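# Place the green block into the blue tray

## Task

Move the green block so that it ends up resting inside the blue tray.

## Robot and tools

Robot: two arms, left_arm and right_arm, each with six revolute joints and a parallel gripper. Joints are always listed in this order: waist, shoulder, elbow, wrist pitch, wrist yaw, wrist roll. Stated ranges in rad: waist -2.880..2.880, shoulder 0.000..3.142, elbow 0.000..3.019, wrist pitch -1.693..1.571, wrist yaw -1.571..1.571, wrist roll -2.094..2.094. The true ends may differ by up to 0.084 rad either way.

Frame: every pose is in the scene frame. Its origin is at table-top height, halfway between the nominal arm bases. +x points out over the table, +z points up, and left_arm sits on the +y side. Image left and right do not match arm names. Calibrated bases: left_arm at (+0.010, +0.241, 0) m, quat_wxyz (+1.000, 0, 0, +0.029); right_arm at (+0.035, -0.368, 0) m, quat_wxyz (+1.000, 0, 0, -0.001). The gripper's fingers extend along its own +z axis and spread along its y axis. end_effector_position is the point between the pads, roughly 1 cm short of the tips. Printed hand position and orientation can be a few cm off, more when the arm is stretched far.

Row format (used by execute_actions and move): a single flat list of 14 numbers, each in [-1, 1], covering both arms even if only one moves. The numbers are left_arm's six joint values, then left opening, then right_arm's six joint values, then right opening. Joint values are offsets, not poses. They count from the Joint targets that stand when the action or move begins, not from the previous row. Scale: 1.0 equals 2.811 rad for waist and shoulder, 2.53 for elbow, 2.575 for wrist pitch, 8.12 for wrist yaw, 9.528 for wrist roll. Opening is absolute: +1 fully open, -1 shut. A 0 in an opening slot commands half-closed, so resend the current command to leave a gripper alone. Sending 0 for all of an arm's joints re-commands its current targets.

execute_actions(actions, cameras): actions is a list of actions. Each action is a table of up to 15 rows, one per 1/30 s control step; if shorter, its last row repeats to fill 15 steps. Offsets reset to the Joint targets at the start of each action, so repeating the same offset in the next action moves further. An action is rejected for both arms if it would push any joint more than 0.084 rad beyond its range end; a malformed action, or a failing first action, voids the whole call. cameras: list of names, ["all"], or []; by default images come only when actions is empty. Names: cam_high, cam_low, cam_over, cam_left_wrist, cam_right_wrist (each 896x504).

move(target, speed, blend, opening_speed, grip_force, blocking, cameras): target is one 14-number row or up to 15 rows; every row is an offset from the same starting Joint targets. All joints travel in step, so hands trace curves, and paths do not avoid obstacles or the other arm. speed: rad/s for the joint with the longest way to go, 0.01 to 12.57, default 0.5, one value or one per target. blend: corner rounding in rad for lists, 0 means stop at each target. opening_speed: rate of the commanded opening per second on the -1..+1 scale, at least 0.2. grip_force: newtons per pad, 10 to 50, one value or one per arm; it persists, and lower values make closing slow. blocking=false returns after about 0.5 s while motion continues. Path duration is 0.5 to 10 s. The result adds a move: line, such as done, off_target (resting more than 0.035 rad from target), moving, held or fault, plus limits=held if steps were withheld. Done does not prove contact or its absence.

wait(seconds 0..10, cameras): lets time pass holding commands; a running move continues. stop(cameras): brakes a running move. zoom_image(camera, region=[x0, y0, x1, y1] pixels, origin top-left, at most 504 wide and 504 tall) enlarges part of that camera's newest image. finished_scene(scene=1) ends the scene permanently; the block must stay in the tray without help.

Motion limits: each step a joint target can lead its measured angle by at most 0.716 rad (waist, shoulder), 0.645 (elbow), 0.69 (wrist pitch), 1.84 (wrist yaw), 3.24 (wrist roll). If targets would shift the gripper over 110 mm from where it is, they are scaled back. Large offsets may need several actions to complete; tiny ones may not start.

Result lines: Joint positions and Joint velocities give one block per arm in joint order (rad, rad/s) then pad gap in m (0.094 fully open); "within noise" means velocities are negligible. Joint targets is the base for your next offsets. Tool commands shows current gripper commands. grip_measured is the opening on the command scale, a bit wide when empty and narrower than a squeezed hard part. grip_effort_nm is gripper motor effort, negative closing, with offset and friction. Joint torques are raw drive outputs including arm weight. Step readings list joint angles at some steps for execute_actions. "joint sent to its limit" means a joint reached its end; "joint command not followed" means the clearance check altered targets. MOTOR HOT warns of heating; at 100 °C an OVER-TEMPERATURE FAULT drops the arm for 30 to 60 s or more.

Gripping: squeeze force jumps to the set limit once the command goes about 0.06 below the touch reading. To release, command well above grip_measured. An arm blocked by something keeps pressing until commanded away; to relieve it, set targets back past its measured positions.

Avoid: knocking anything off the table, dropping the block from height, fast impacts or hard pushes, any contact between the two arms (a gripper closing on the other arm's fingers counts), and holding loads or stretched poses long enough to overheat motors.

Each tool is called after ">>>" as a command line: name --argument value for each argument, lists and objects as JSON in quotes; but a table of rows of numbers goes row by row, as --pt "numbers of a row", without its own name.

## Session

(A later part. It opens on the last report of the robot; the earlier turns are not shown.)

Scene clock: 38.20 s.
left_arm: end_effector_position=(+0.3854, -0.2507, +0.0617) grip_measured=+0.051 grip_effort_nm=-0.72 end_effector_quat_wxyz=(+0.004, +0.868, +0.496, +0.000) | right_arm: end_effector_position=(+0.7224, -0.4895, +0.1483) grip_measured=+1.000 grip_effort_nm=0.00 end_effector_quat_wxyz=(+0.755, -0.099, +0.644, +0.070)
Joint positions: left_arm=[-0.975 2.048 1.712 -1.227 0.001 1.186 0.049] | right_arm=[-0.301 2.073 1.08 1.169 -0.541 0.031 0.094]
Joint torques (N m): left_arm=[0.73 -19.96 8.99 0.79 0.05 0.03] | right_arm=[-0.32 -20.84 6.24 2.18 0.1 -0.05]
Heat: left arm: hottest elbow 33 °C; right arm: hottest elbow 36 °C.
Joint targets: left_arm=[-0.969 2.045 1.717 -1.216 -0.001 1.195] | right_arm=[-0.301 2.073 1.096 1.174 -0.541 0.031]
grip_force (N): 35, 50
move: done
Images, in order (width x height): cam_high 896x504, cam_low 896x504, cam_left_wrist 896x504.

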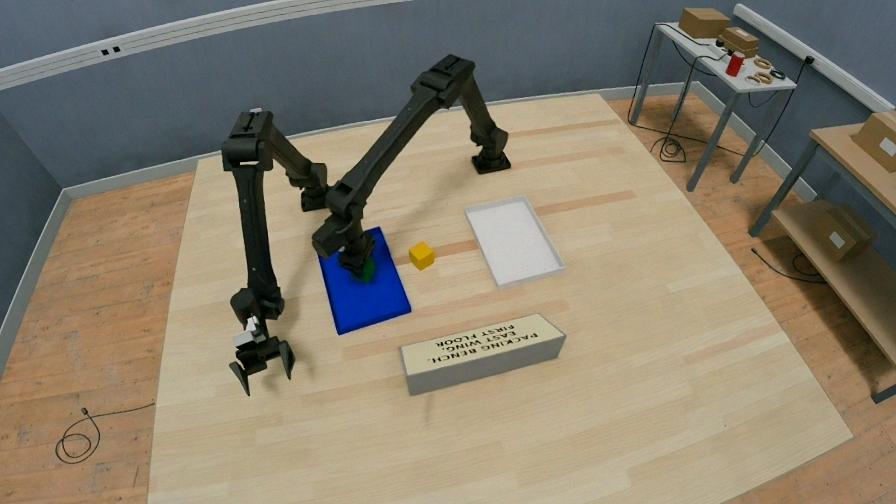

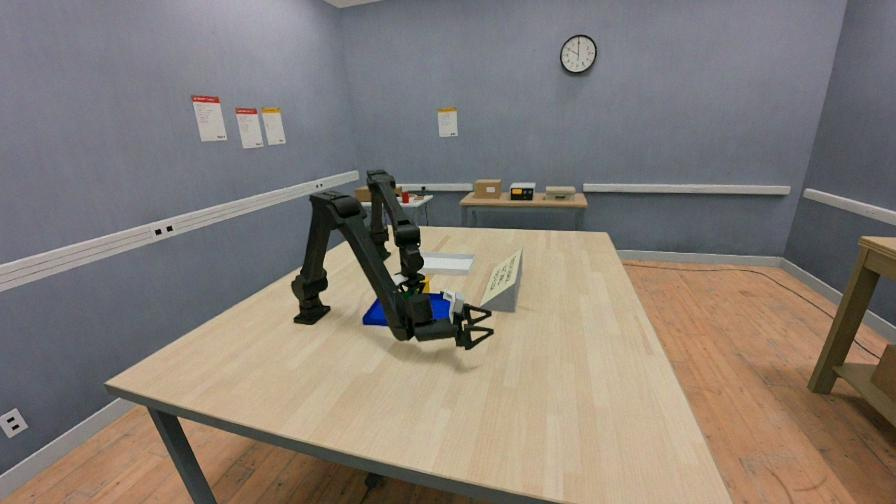

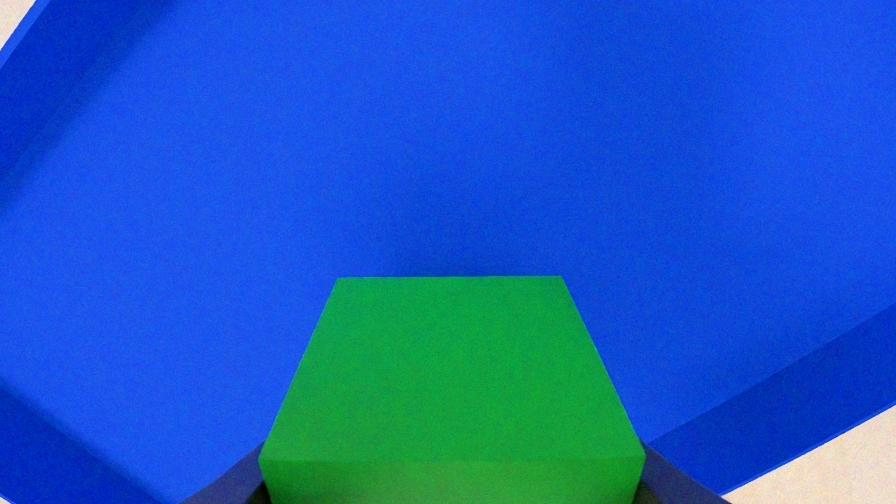

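>>> move --pt "0 0.01039 -0.00858 0.0167 0 0 -0.2 0 0 0 0 0 0 1.0" --speed 0.08 --cameras '["cam_left_wrist", "cam_high", "cam_low"]'

>>> zoom_image --camera "cam_low" --region '[350, 230, 480, 340]'

>>> zoom_image --camera "cam_left_wrist" --region '[240, 180, 660, 504]'

>>> zoom_image --camera "cam_high" --region '[290, 200, 430, 340]'

Scene clock: 39.97 s.
left_arm: end_effector_position=(+0.3859, -0.2514, +0.0396) grip_measured=+0.051 grip_effort_nm=-0.72 end_effector_quat_wxyz=(+0.003, +0.868, +0.496, +0.000) | right_arm: end_effector_position=(+0.7224, -0.4895, +0.1483) grip_measured=+1.000 grip_effort_nm=0.00 end_effector_quat_wxyz=(+0.755, -0.099, +0.644, +0.070)
Joint positions: left_arm=[-0.975 2.073 1.692 -1.184 0.001 1.186 0.049] | right_arm=[-0.301 2.073 1.08 1.169 -0.541 0.031 0.094]
Joint torques (N m): left_arm=[0.73 -19.43 8.81 0.88 0.06 0.02] | right_arm=[-0.26 -20.84 6.24 2.18 0.1 -0.05]
Heat: left arm: hottest elbow 33 °C; right arm: hottest elbow 36 °C.
Joint targets: left_arm=[-0.969 2.074 1.695 -1.173 -0.001 1.195] | right_arm=[-0.301 2.073 1.096 1.174 -0.541 0.031]
grip_force (N): 35, 50
move: done
Images, in order (width x height): cam_high 896x504, cam_low 896x504, cam_left_wrist 896x504.

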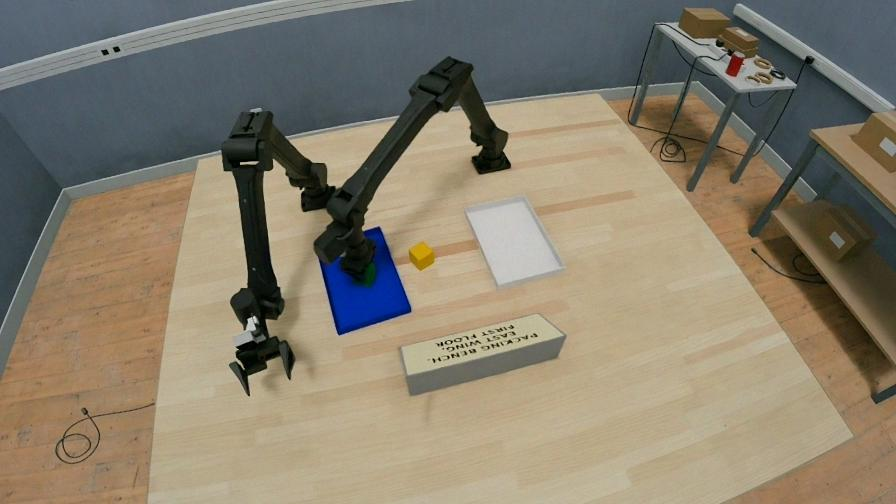

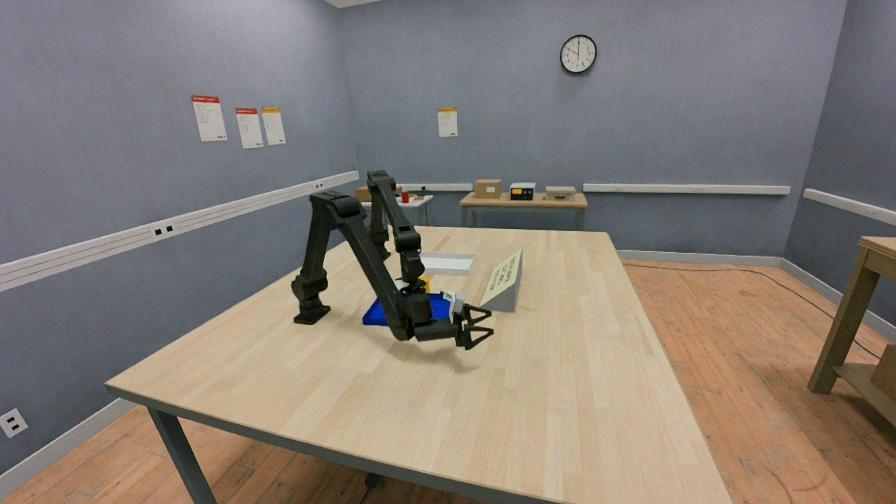

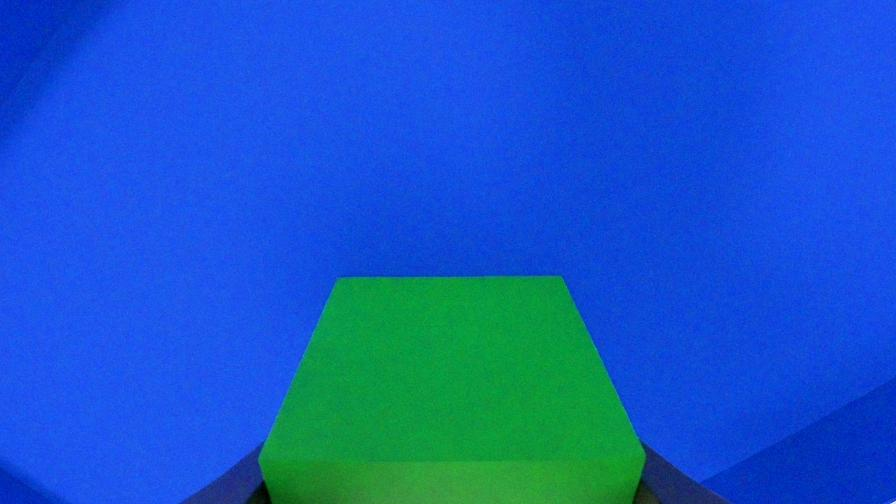

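Scaled by 3.877 from the camera's 896x504 image, which has a finer 1280x720 frame.

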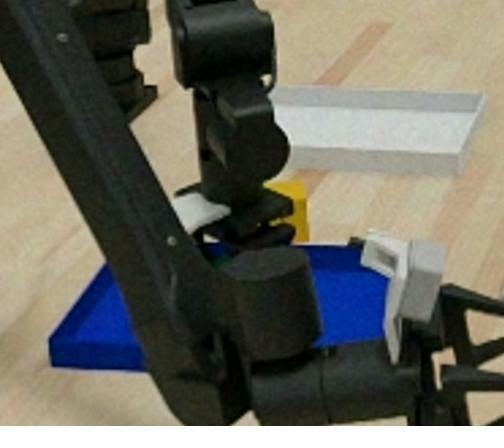

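Scaled by 1.200 from the camera's 896x504 image, which has a finer 1280x720 frame.

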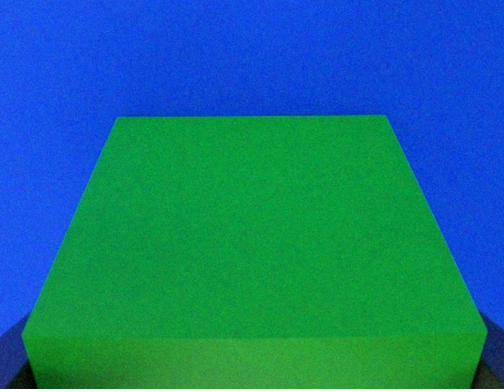

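Scaled by 3.600 from the camera's 896x504 image, which has a finer 1280x720 frame.

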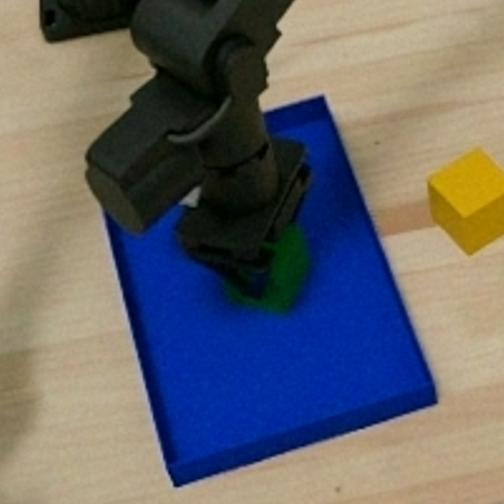

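>>> move --pt "0 0.00249 -0.00237 0.00427 0 0 -0.2 0 0 0 0 0 0 1.0" --speed 0.05 --cameras '["cam_left_wrist"]'

Scene clock: 41.23 s.
left_arm: end_effector_position=(+0.3869, -0.2527, +0.0384) grip_measured=+0.051 grip_effort_nm=-0.72 end_effector_quat_wxyz=(+0.007, +0.868, +0.496, +0.000) | right_arm: end_effector_position=(+0.7224, -0.4895, +0.1483) grip_measured=+1.000 grip_effort_nm=0.00 end_effector_quat_wxyz=(+0.755, -0.099, +0.644, +0.070)
Joint positions: left_arm=[-0.975 2.073 1.689 -1.173 0.001 1.186 0.049] | right_arm=[-0.301 2.073 1.08 1.169 -0.541 0.031 0.094]
Joint torques (N m): left_arm=[0.85 -18.9 8.53 0.92 0.04 0.02] | right_arm=[-0.26 -20.84 6.24 2.18 0.1 -0.05]
Heat: left arm: hottest elbow 33 °C; right arm: hottest elbow 36 °C.
Joint targets: left_arm=[-0.969 2.081 1.689 -1.162 -0.001 1.195] | right_arm=[-0.301 2.073 1.096 1.174 -0.541 0.031]
grip_force (N): 35, 50
move: done
Images, in order (width x height): cam_left_wrist 896x504.

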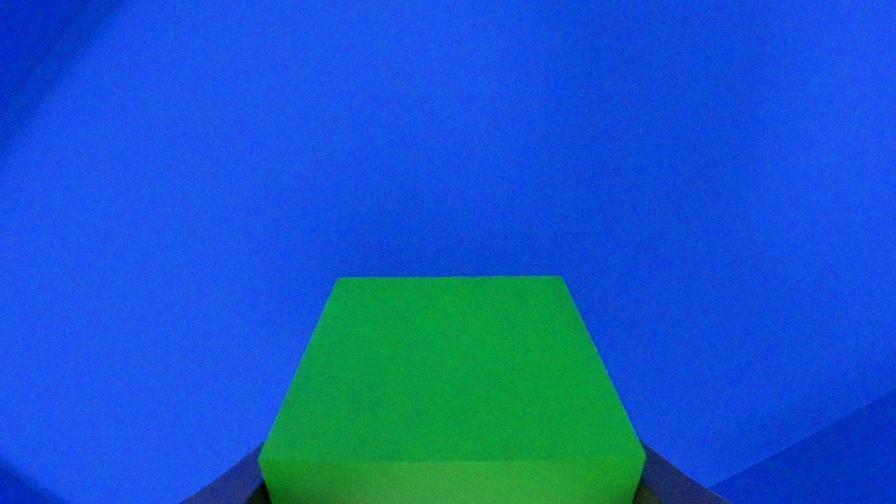

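>>> move --pt "0 0.00356 0 0 0 0 -0.2 0 0 0 0 0 0 1.0" --speed 0.05 --cameras '["cam_left_wrist"]'

Scene clock: 43.33 s.
left_arm: end_effector_position=(+0.3869, -0.2527, +0.0380) grip_measured=+0.051 grip_effort_nm=-0.72 end_effector_quat_wxyz=(+0.006, +0.868, +0.496, +0.000) | right_arm: end_effector_position=(+0.7224, -0.4895, +0.1483) grip_measured=+1.000 grip_effort_nm=0.00 end_effector_quat_wxyz=(+0.755, -0.099, +0.644, +0.070)
Joint positions: left_arm=[-0.975 2.074 1.689 -1.173 0.001 1.186 0.049] | right_arm=[-0.301 2.073 1.08 1.169 -0.541 0.031 0.094]
Joint torques (N m): left_arm=[0.79 -17.9 8.47 0.92 0.05 0.04] | right_arm=[-0.32 -20.84 6.23 2.17 0.1 -0.05]
Heat: left arm: hottest elbow 33 °C; right arm: hottest elbow 36 °C.
Joint targets: left_arm=[-0.969 2.091 1.689 -1.162 -0.001 1.195] | right_arm=[-0.301 2.073 1.096 1.174 -0.541 0.031]
grip_force (N): 35, 50
move: done
Images, in order (width x height): cam_left_wrist 896x504.

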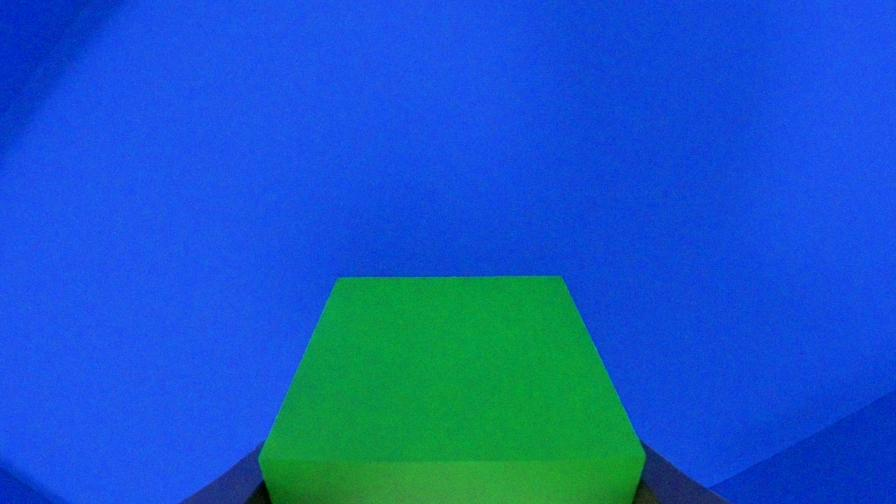

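>>> zoom_image --camera "cam_left_wrist" --region '[0, 0, 200, 200]'

>>> zoom_image --camera "cam_left_wrist" --region '[680, 360, 896, 504]'

>>> zoom_image --camera "cam_left_wrist" --region '[300, 220, 620, 340]'

>>> zoom_image --camera "cam_left_wrist" --region '[0, 404, 120, 504]'

Scaled by 2.520 from the camera's 896x504 image, which has a finer 1280x720 frame.

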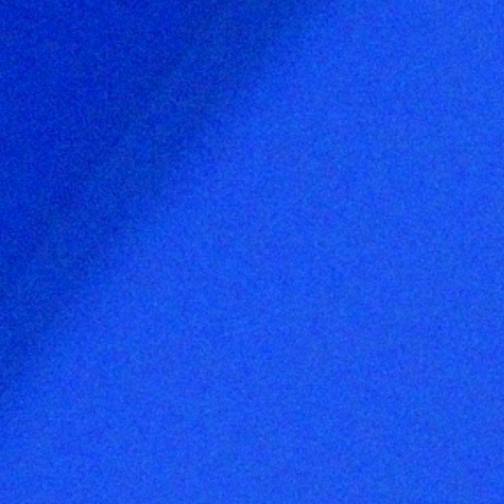

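Scaled by 2.333 from the camera's 896x504 image, which has a finer 1280x720 frame.

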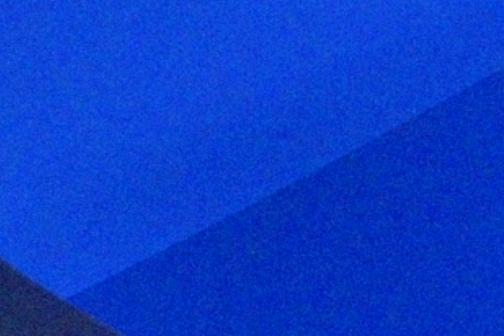

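Scaled by 1.575 from the camera's 896x504 image, which has a finer 1280x720 frame.

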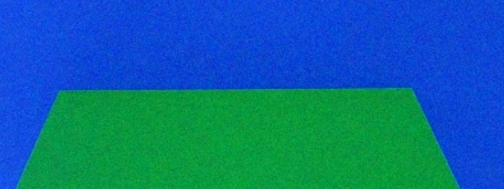

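Scaled by 4.200 from the camera's 896x504 image, which has a finer 1280x720 frame.

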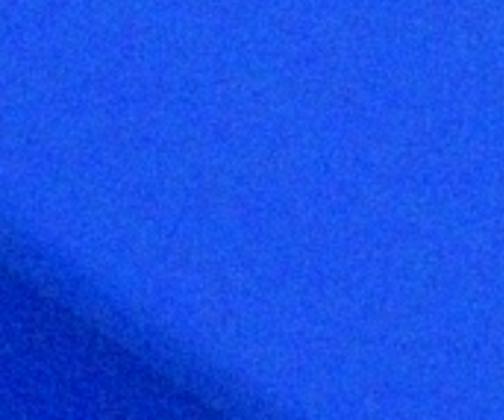

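>>> zoom_image --camera "cam_left_wrist" --region '[300, 200, 400, 300]'

>>> zoom_image --camera "cam_left_wrist" --region '[500, 200, 600, 300]'

>>> wait --seconds 0 --cameras '["cam_high", "cam_low", "cam_over"]'

>>> zoom_image --camera "cam_high" --region '[330, 230, 400, 300]'

>>> zoom_image --camera "cam_low" --region '[385, 270, 445, 320]'

>>> zoom_image --camera "cam_over" --region '[500, 180, 660, 370]'

Scaled by 5.040 from the camera's 896x504 image, which has a finer 1280x720 frame.

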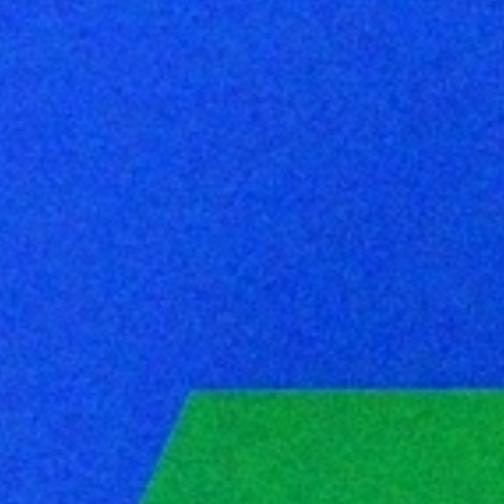

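Scaled by 5.040 from the camera's 896x504 image, which has a finer 1280x720 frame.

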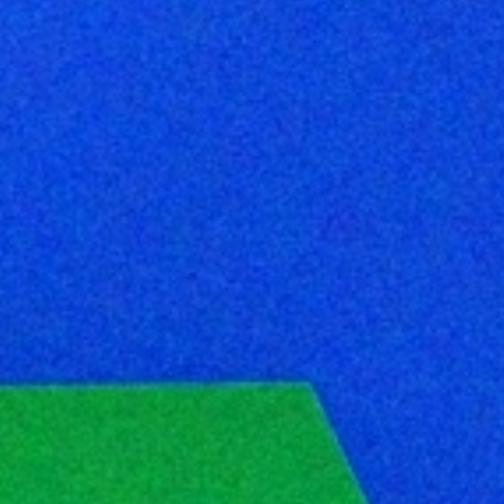

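Scene clock: 52.17 s.
left_arm: end_effector_position=(+0.3869, -0.2527, +0.0380) grip_measured=+0.051 grip_effort_nm=-0.72 end_effector_quat_wxyz=(+0.006, +0.868, +0.496, +0.000) | right_arm: end_effector_position=(+0.7224, -0.4895, +0.1483) grip_measured=+1.000 grip_effort_nm=0.00 end_effector_quat_wxyz=(+0.755, -0.099, +0.644, +0.070)
Joint positions: left_arm=[-0.975 2.074 1.689 -1.173 0.001 1.186 0.049] | right_arm=[-0.301 2.073 1.08 1.169 -0.541 0.031 0.094]
Joint torques (N m): left_arm=[0.67 -17.9 8.53 0.87 0.06 0.04] | right_arm=[-0.32 -20.84 6.24 2.18 0.1 -0.05]
Heat: left arm: hottest elbow 33 °C; right arm: hottest elbow 36 °C.
Joint targets: left_arm=[-0.969 2.091 1.689 -1.162 -0.001 1.195] | right_arm=[-0.301 2.073 1.096 1.174 -0.541 0.031]
Tool commands: left_gripper/opening=-0.2 right_gripper/opening=+1.0
grip_force (N): 35, 50
Images, in order (width x height): cam_high 896x504, cam_low 896x504, cam_over 896x504.

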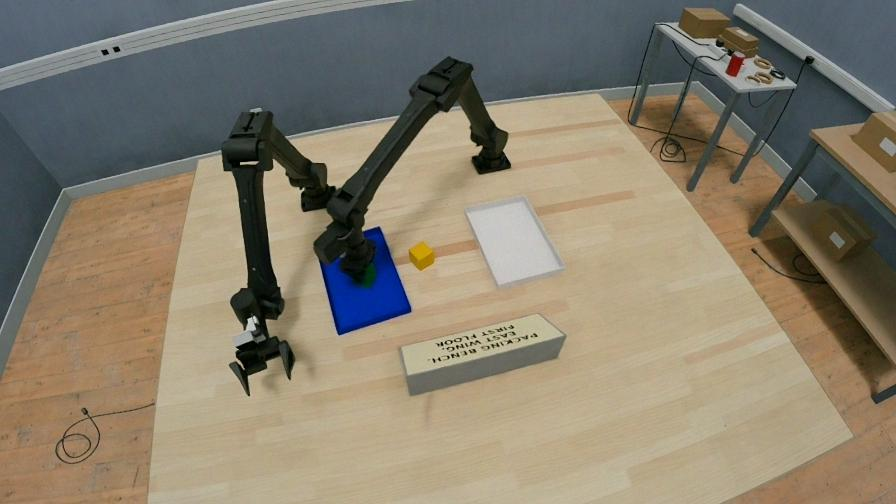

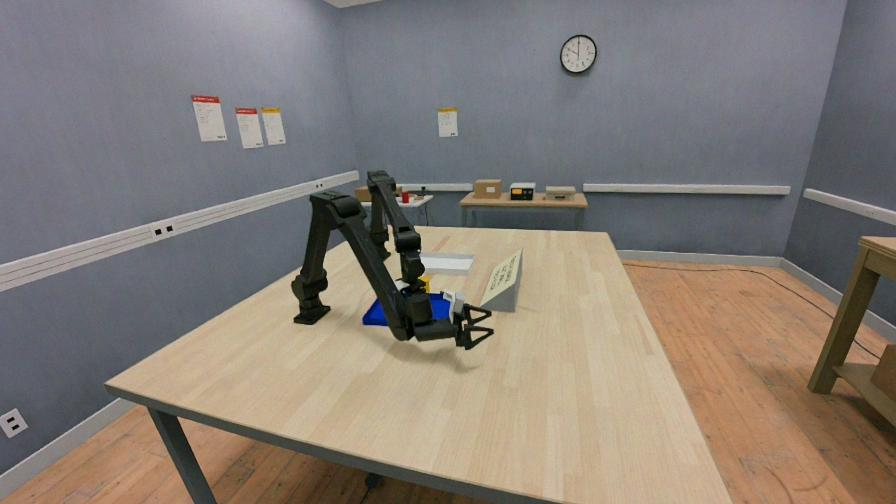

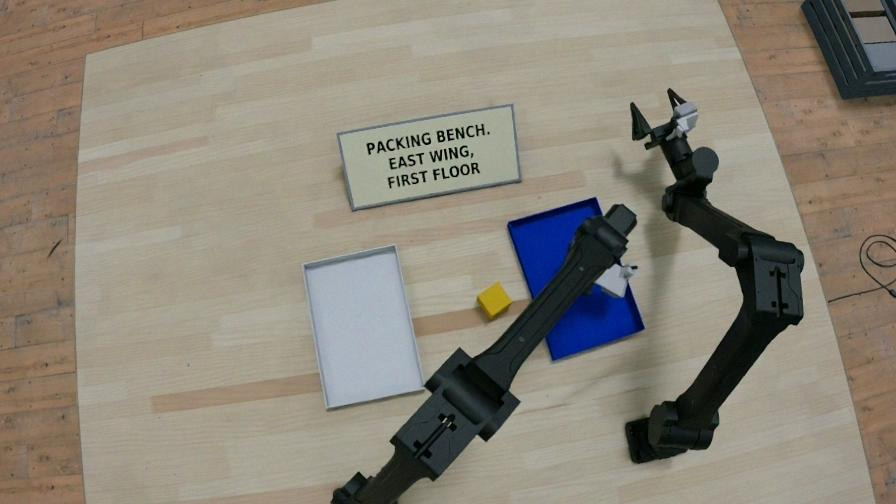

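Scaled by 7.200 from the camera's 896x504 image, which has a finer 1280x720 frame.

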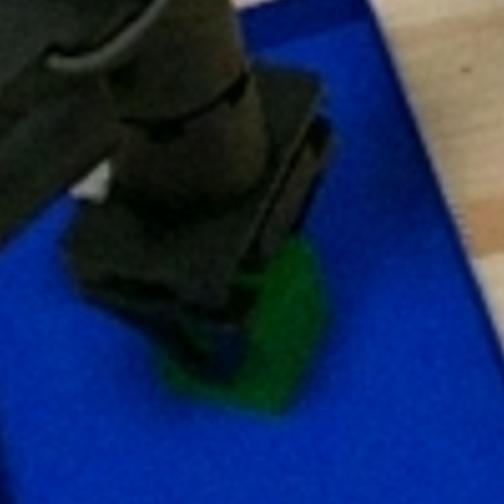

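Scaled by 8.400 from the camera's 896x504 image, which has a finer 1280x720 frame.

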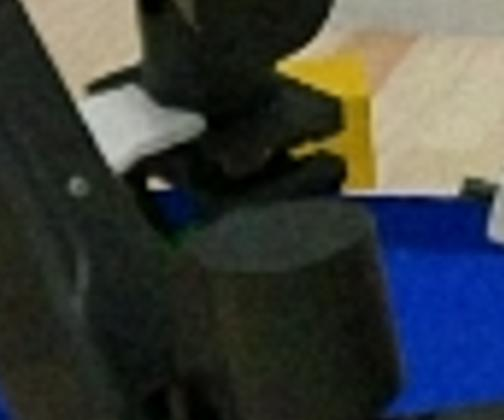

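Scaled by 2.653 from the camera's 896x504 image, which has a finer 1280x720 frame.

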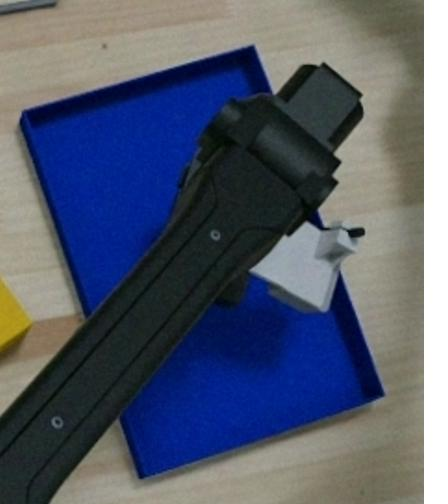

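>>> move --pt "0 0 -0.00395 0 0 0 -0.2 0 0 0 0 0 0 1.0" --speed 0.05 --cameras '["cam_left_wrist", "cam_high"]'

Scene clock: 53.43 s.
left_arm: end_effector_position=(+0.3866, -0.2523, +0.0374) grip_measured=+0.051 grip_effort_nm=-0.72 end_effector_quat_wxyz=(+0.006, +0.868, +0.496, +0.000) | right_arm: end_effector_position=(+0.7224, -0.4895, +0.1483) grip_measured=+1.000 grip_effort_nm=0.00 end_effector_quat_wxyz=(+0.755, -0.099, +0.644, +0.070)
Joint positions: left_arm=[-0.975 2.074 1.688 -1.172 0.001 1.187 0.049] | right_arm=[-0.301 2.073 1.08 1.169 -0.541 0.031 0.094]
Joint torques (N m): left_arm=[1.08 -18.26 7.71 0.81 0.04 0.04] | right_arm=[-0.26 -20.89 6.24 2.18 0.1 -0.05]
Heat: left arm: hottest elbow 33 °C; right arm: hottest elbow 36 °C.
Joint targets: left_arm=[-0.969 2.091 1.679 -1.162 -0.001 1.195] | right_arm=[-0.301 2.073 1.096 1.174 -0.541 0.031]
grip_force (N): 35, 50
move: done
Images, in order (width x height): cam_high 896x504, cam_left_wrist 896x504.

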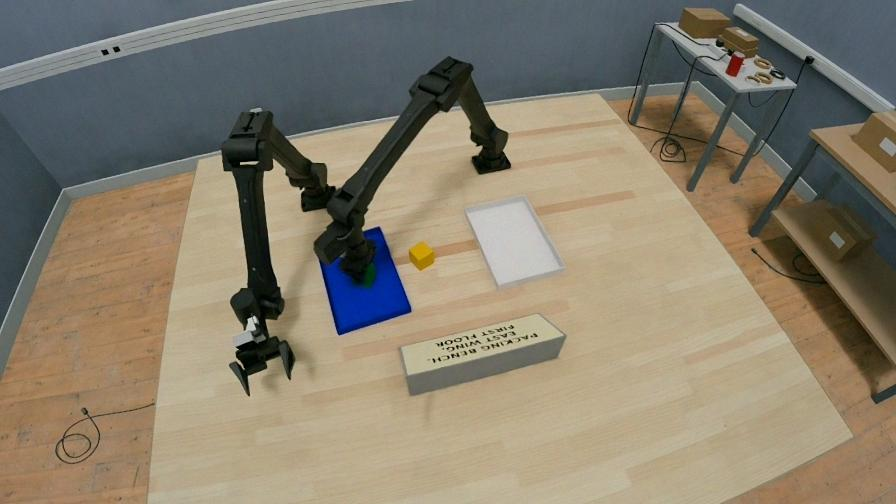

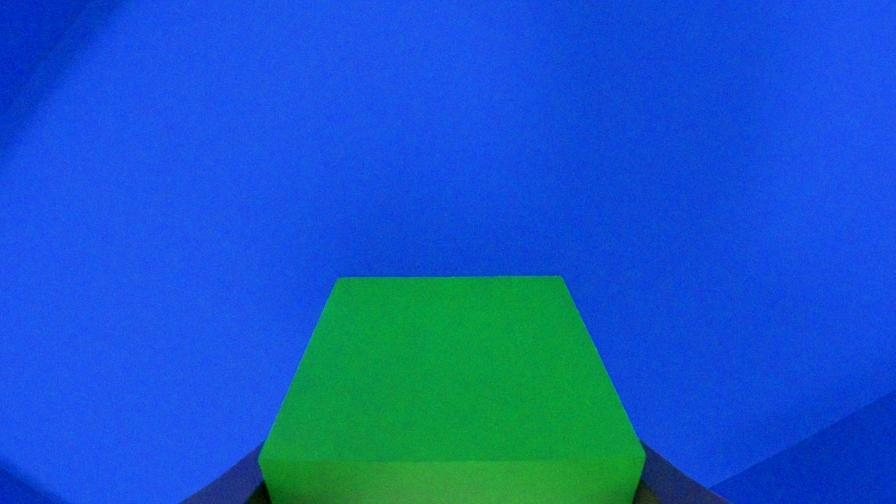

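>>> move --pt "0 -0.00569 0.00474 0 0 0 -0.2 0 0 0 0 0 0 1.0" --pt "0 -0.00569 0.00474 0 0 0 0.5 0 0 0 0 0 0 1.0" --speed 0.1 --opening_speed 0.5 --cameras '["cam_left_wrist", "cam_high"]'

Scene clock: 56.63 s.
left_arm: end_effector_position=(+0.3867, -0.2524, +0.0374) grip_measured=+0.497 grip_effort_nm=0.17 end_effector_quat_wxyz=(+0.006, +0.868, +0.496, +0.000) | right_arm: end_effector_position=(+0.7224, -0.4895, +0.1483) grip_measured=+1.000 grip_effort_nm=0.00 end_effector_quat_wxyz=(+0.755, -0.099, +0.644, +0.070)
Joint positions: left_arm=[-0.975 2.074 1.688 -1.172 0.001 1.187 0.07] | right_arm=[-0.301 2.073 1.08 1.169 -0.541 0.031 0.094]
Joint torques (N m): left_arm=[0.62 -19.37 8.81 0.81 0.05 0.01] | right_arm=[-0.32 -20.89 6.24 2.18 0.1 -0.05]
Heat: left arm: hottest elbow 33 °C; right arm: hottest elbow 36 °C.
Joint targets: left_arm=[-0.969 2.075 1.691 -1.162 -0.001 1.195] | right_arm=[-0.301 2.073 1.096 1.174 -0.541 0.031]
grip_force (N): 35, 50
move: done
Images, in order (width x height): cam_high 896x504, cam_left_wrist 896x504.

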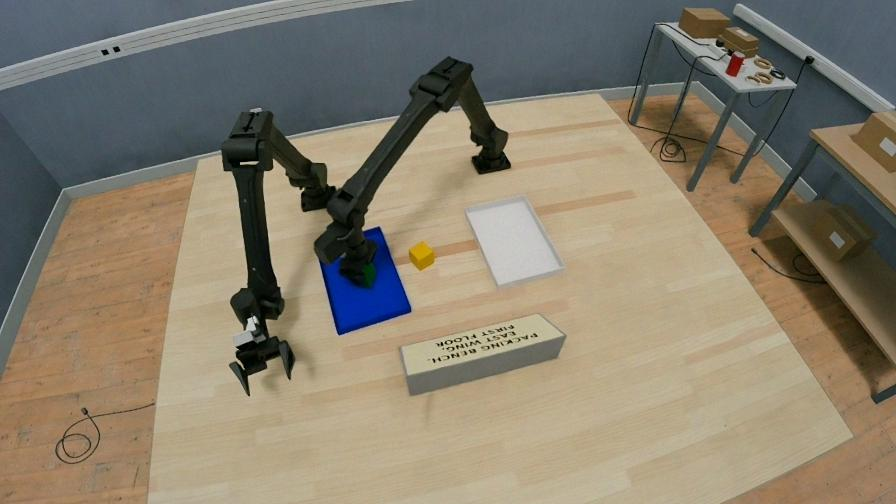

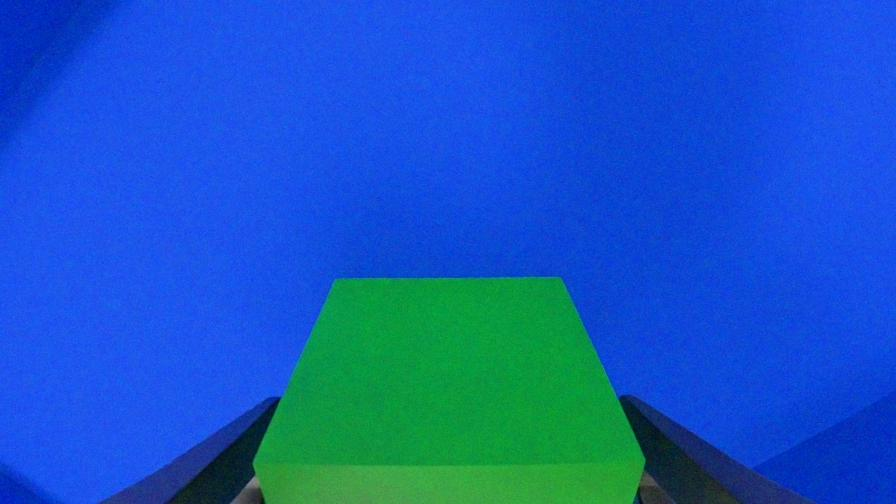

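>>> move --pt "0 0 0 0 0 0 1.0 0 0 0 0 0 0 1.0" --pt "0 -0.00534 0.01581 0 0 0 1.0 0 0 0 0 0 0 1.0" --pt "0 -0.03059 0.08142 -0.1035 0 0 1.0 0 0 0 0 0 0 1.0" --speed '[0.2, 0.15, 0.25]' --blend '[0, 0.004, 0]' --opening_speed 0.6 --cameras '["all"]'

Scene clock: 60.97 s.
left_arm: end_effector_position=(+0.3857, -0.2511, +0.1348) grip_measured=+0.998 grip_effort_nm=0.16 end_effector_quat_wxyz=(-0.005, +0.868, +0.496, -0.001) | right_arm: end_effector_position=(+0.7224, -0.4895, +0.1483) grip_measured=+1.000 grip_effort_nm=0.00 end_effector_quat_wxyz=(+0.755, -0.099, +0.644, +0.070)
Joint positions: left_arm=[-0.975 2.011 1.849 -1.419 0.001 1.187 0.094] | right_arm=[-0.301 2.073 1.08 1.169 -0.541 0.031 0.094]
Joint torques (N m): left_arm=[0.67 -21.01 13.46 0.03 0.05 0.03] | right_arm=[-0.26 -20.84 6.23 2.18 0.1 -0.05]
Heat: left arm: hottest elbow 33 °C; right arm: hottest elbow 36 °C.
Joint targets: left_arm=[-0.969 1.989 1.897 -1.428 -0.001 1.195] | right_arm=[-0.301 2.073 1.096 1.174 -0.541 0.031]
grip_force (N): 35, 50
move: off_target (left_arm); left_arm: the elbow is farthest, 0.048 rad from its target

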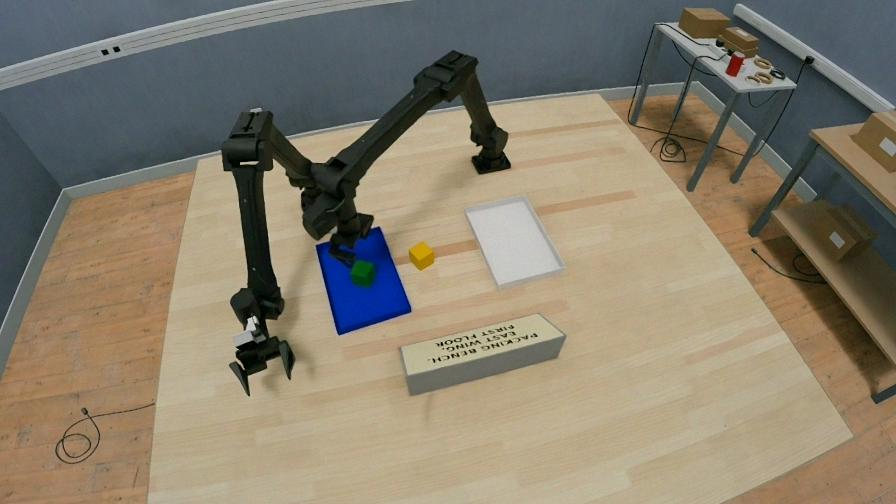

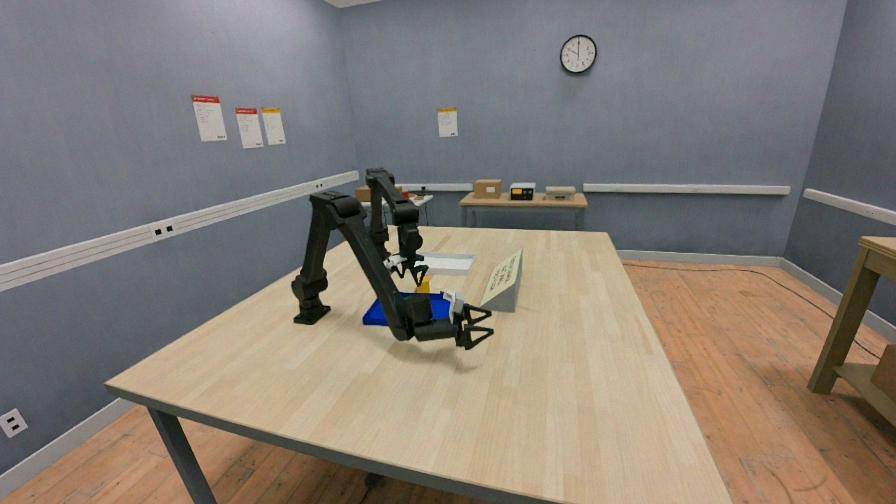

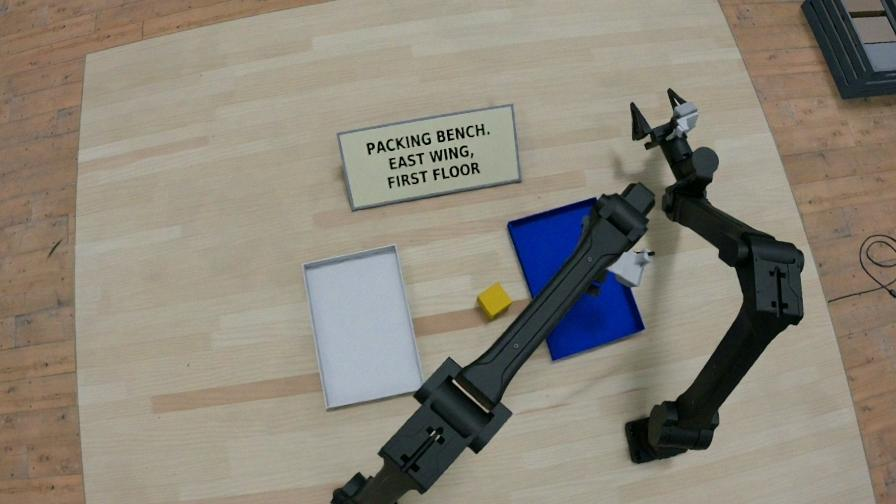

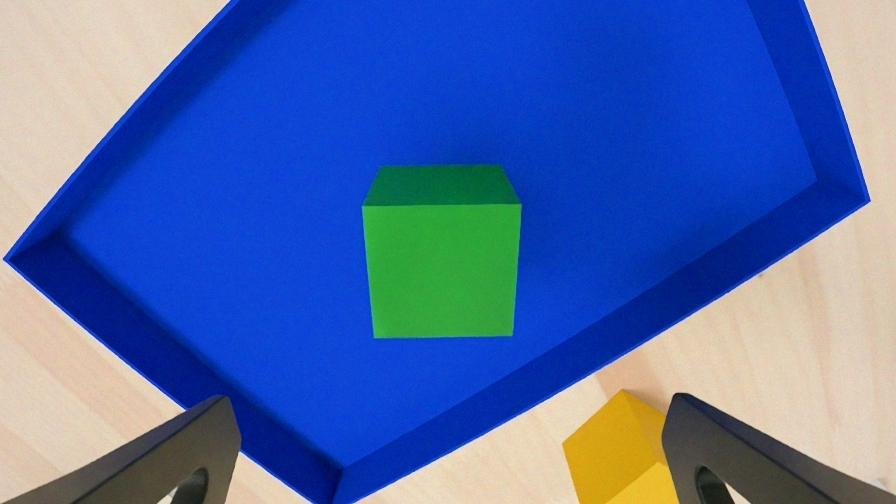

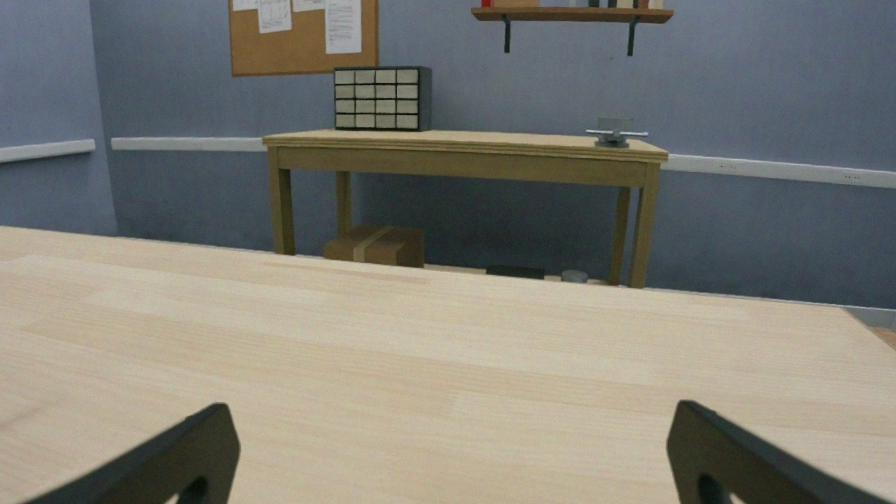

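>>> finished_scene

The scene is finished: the task was done.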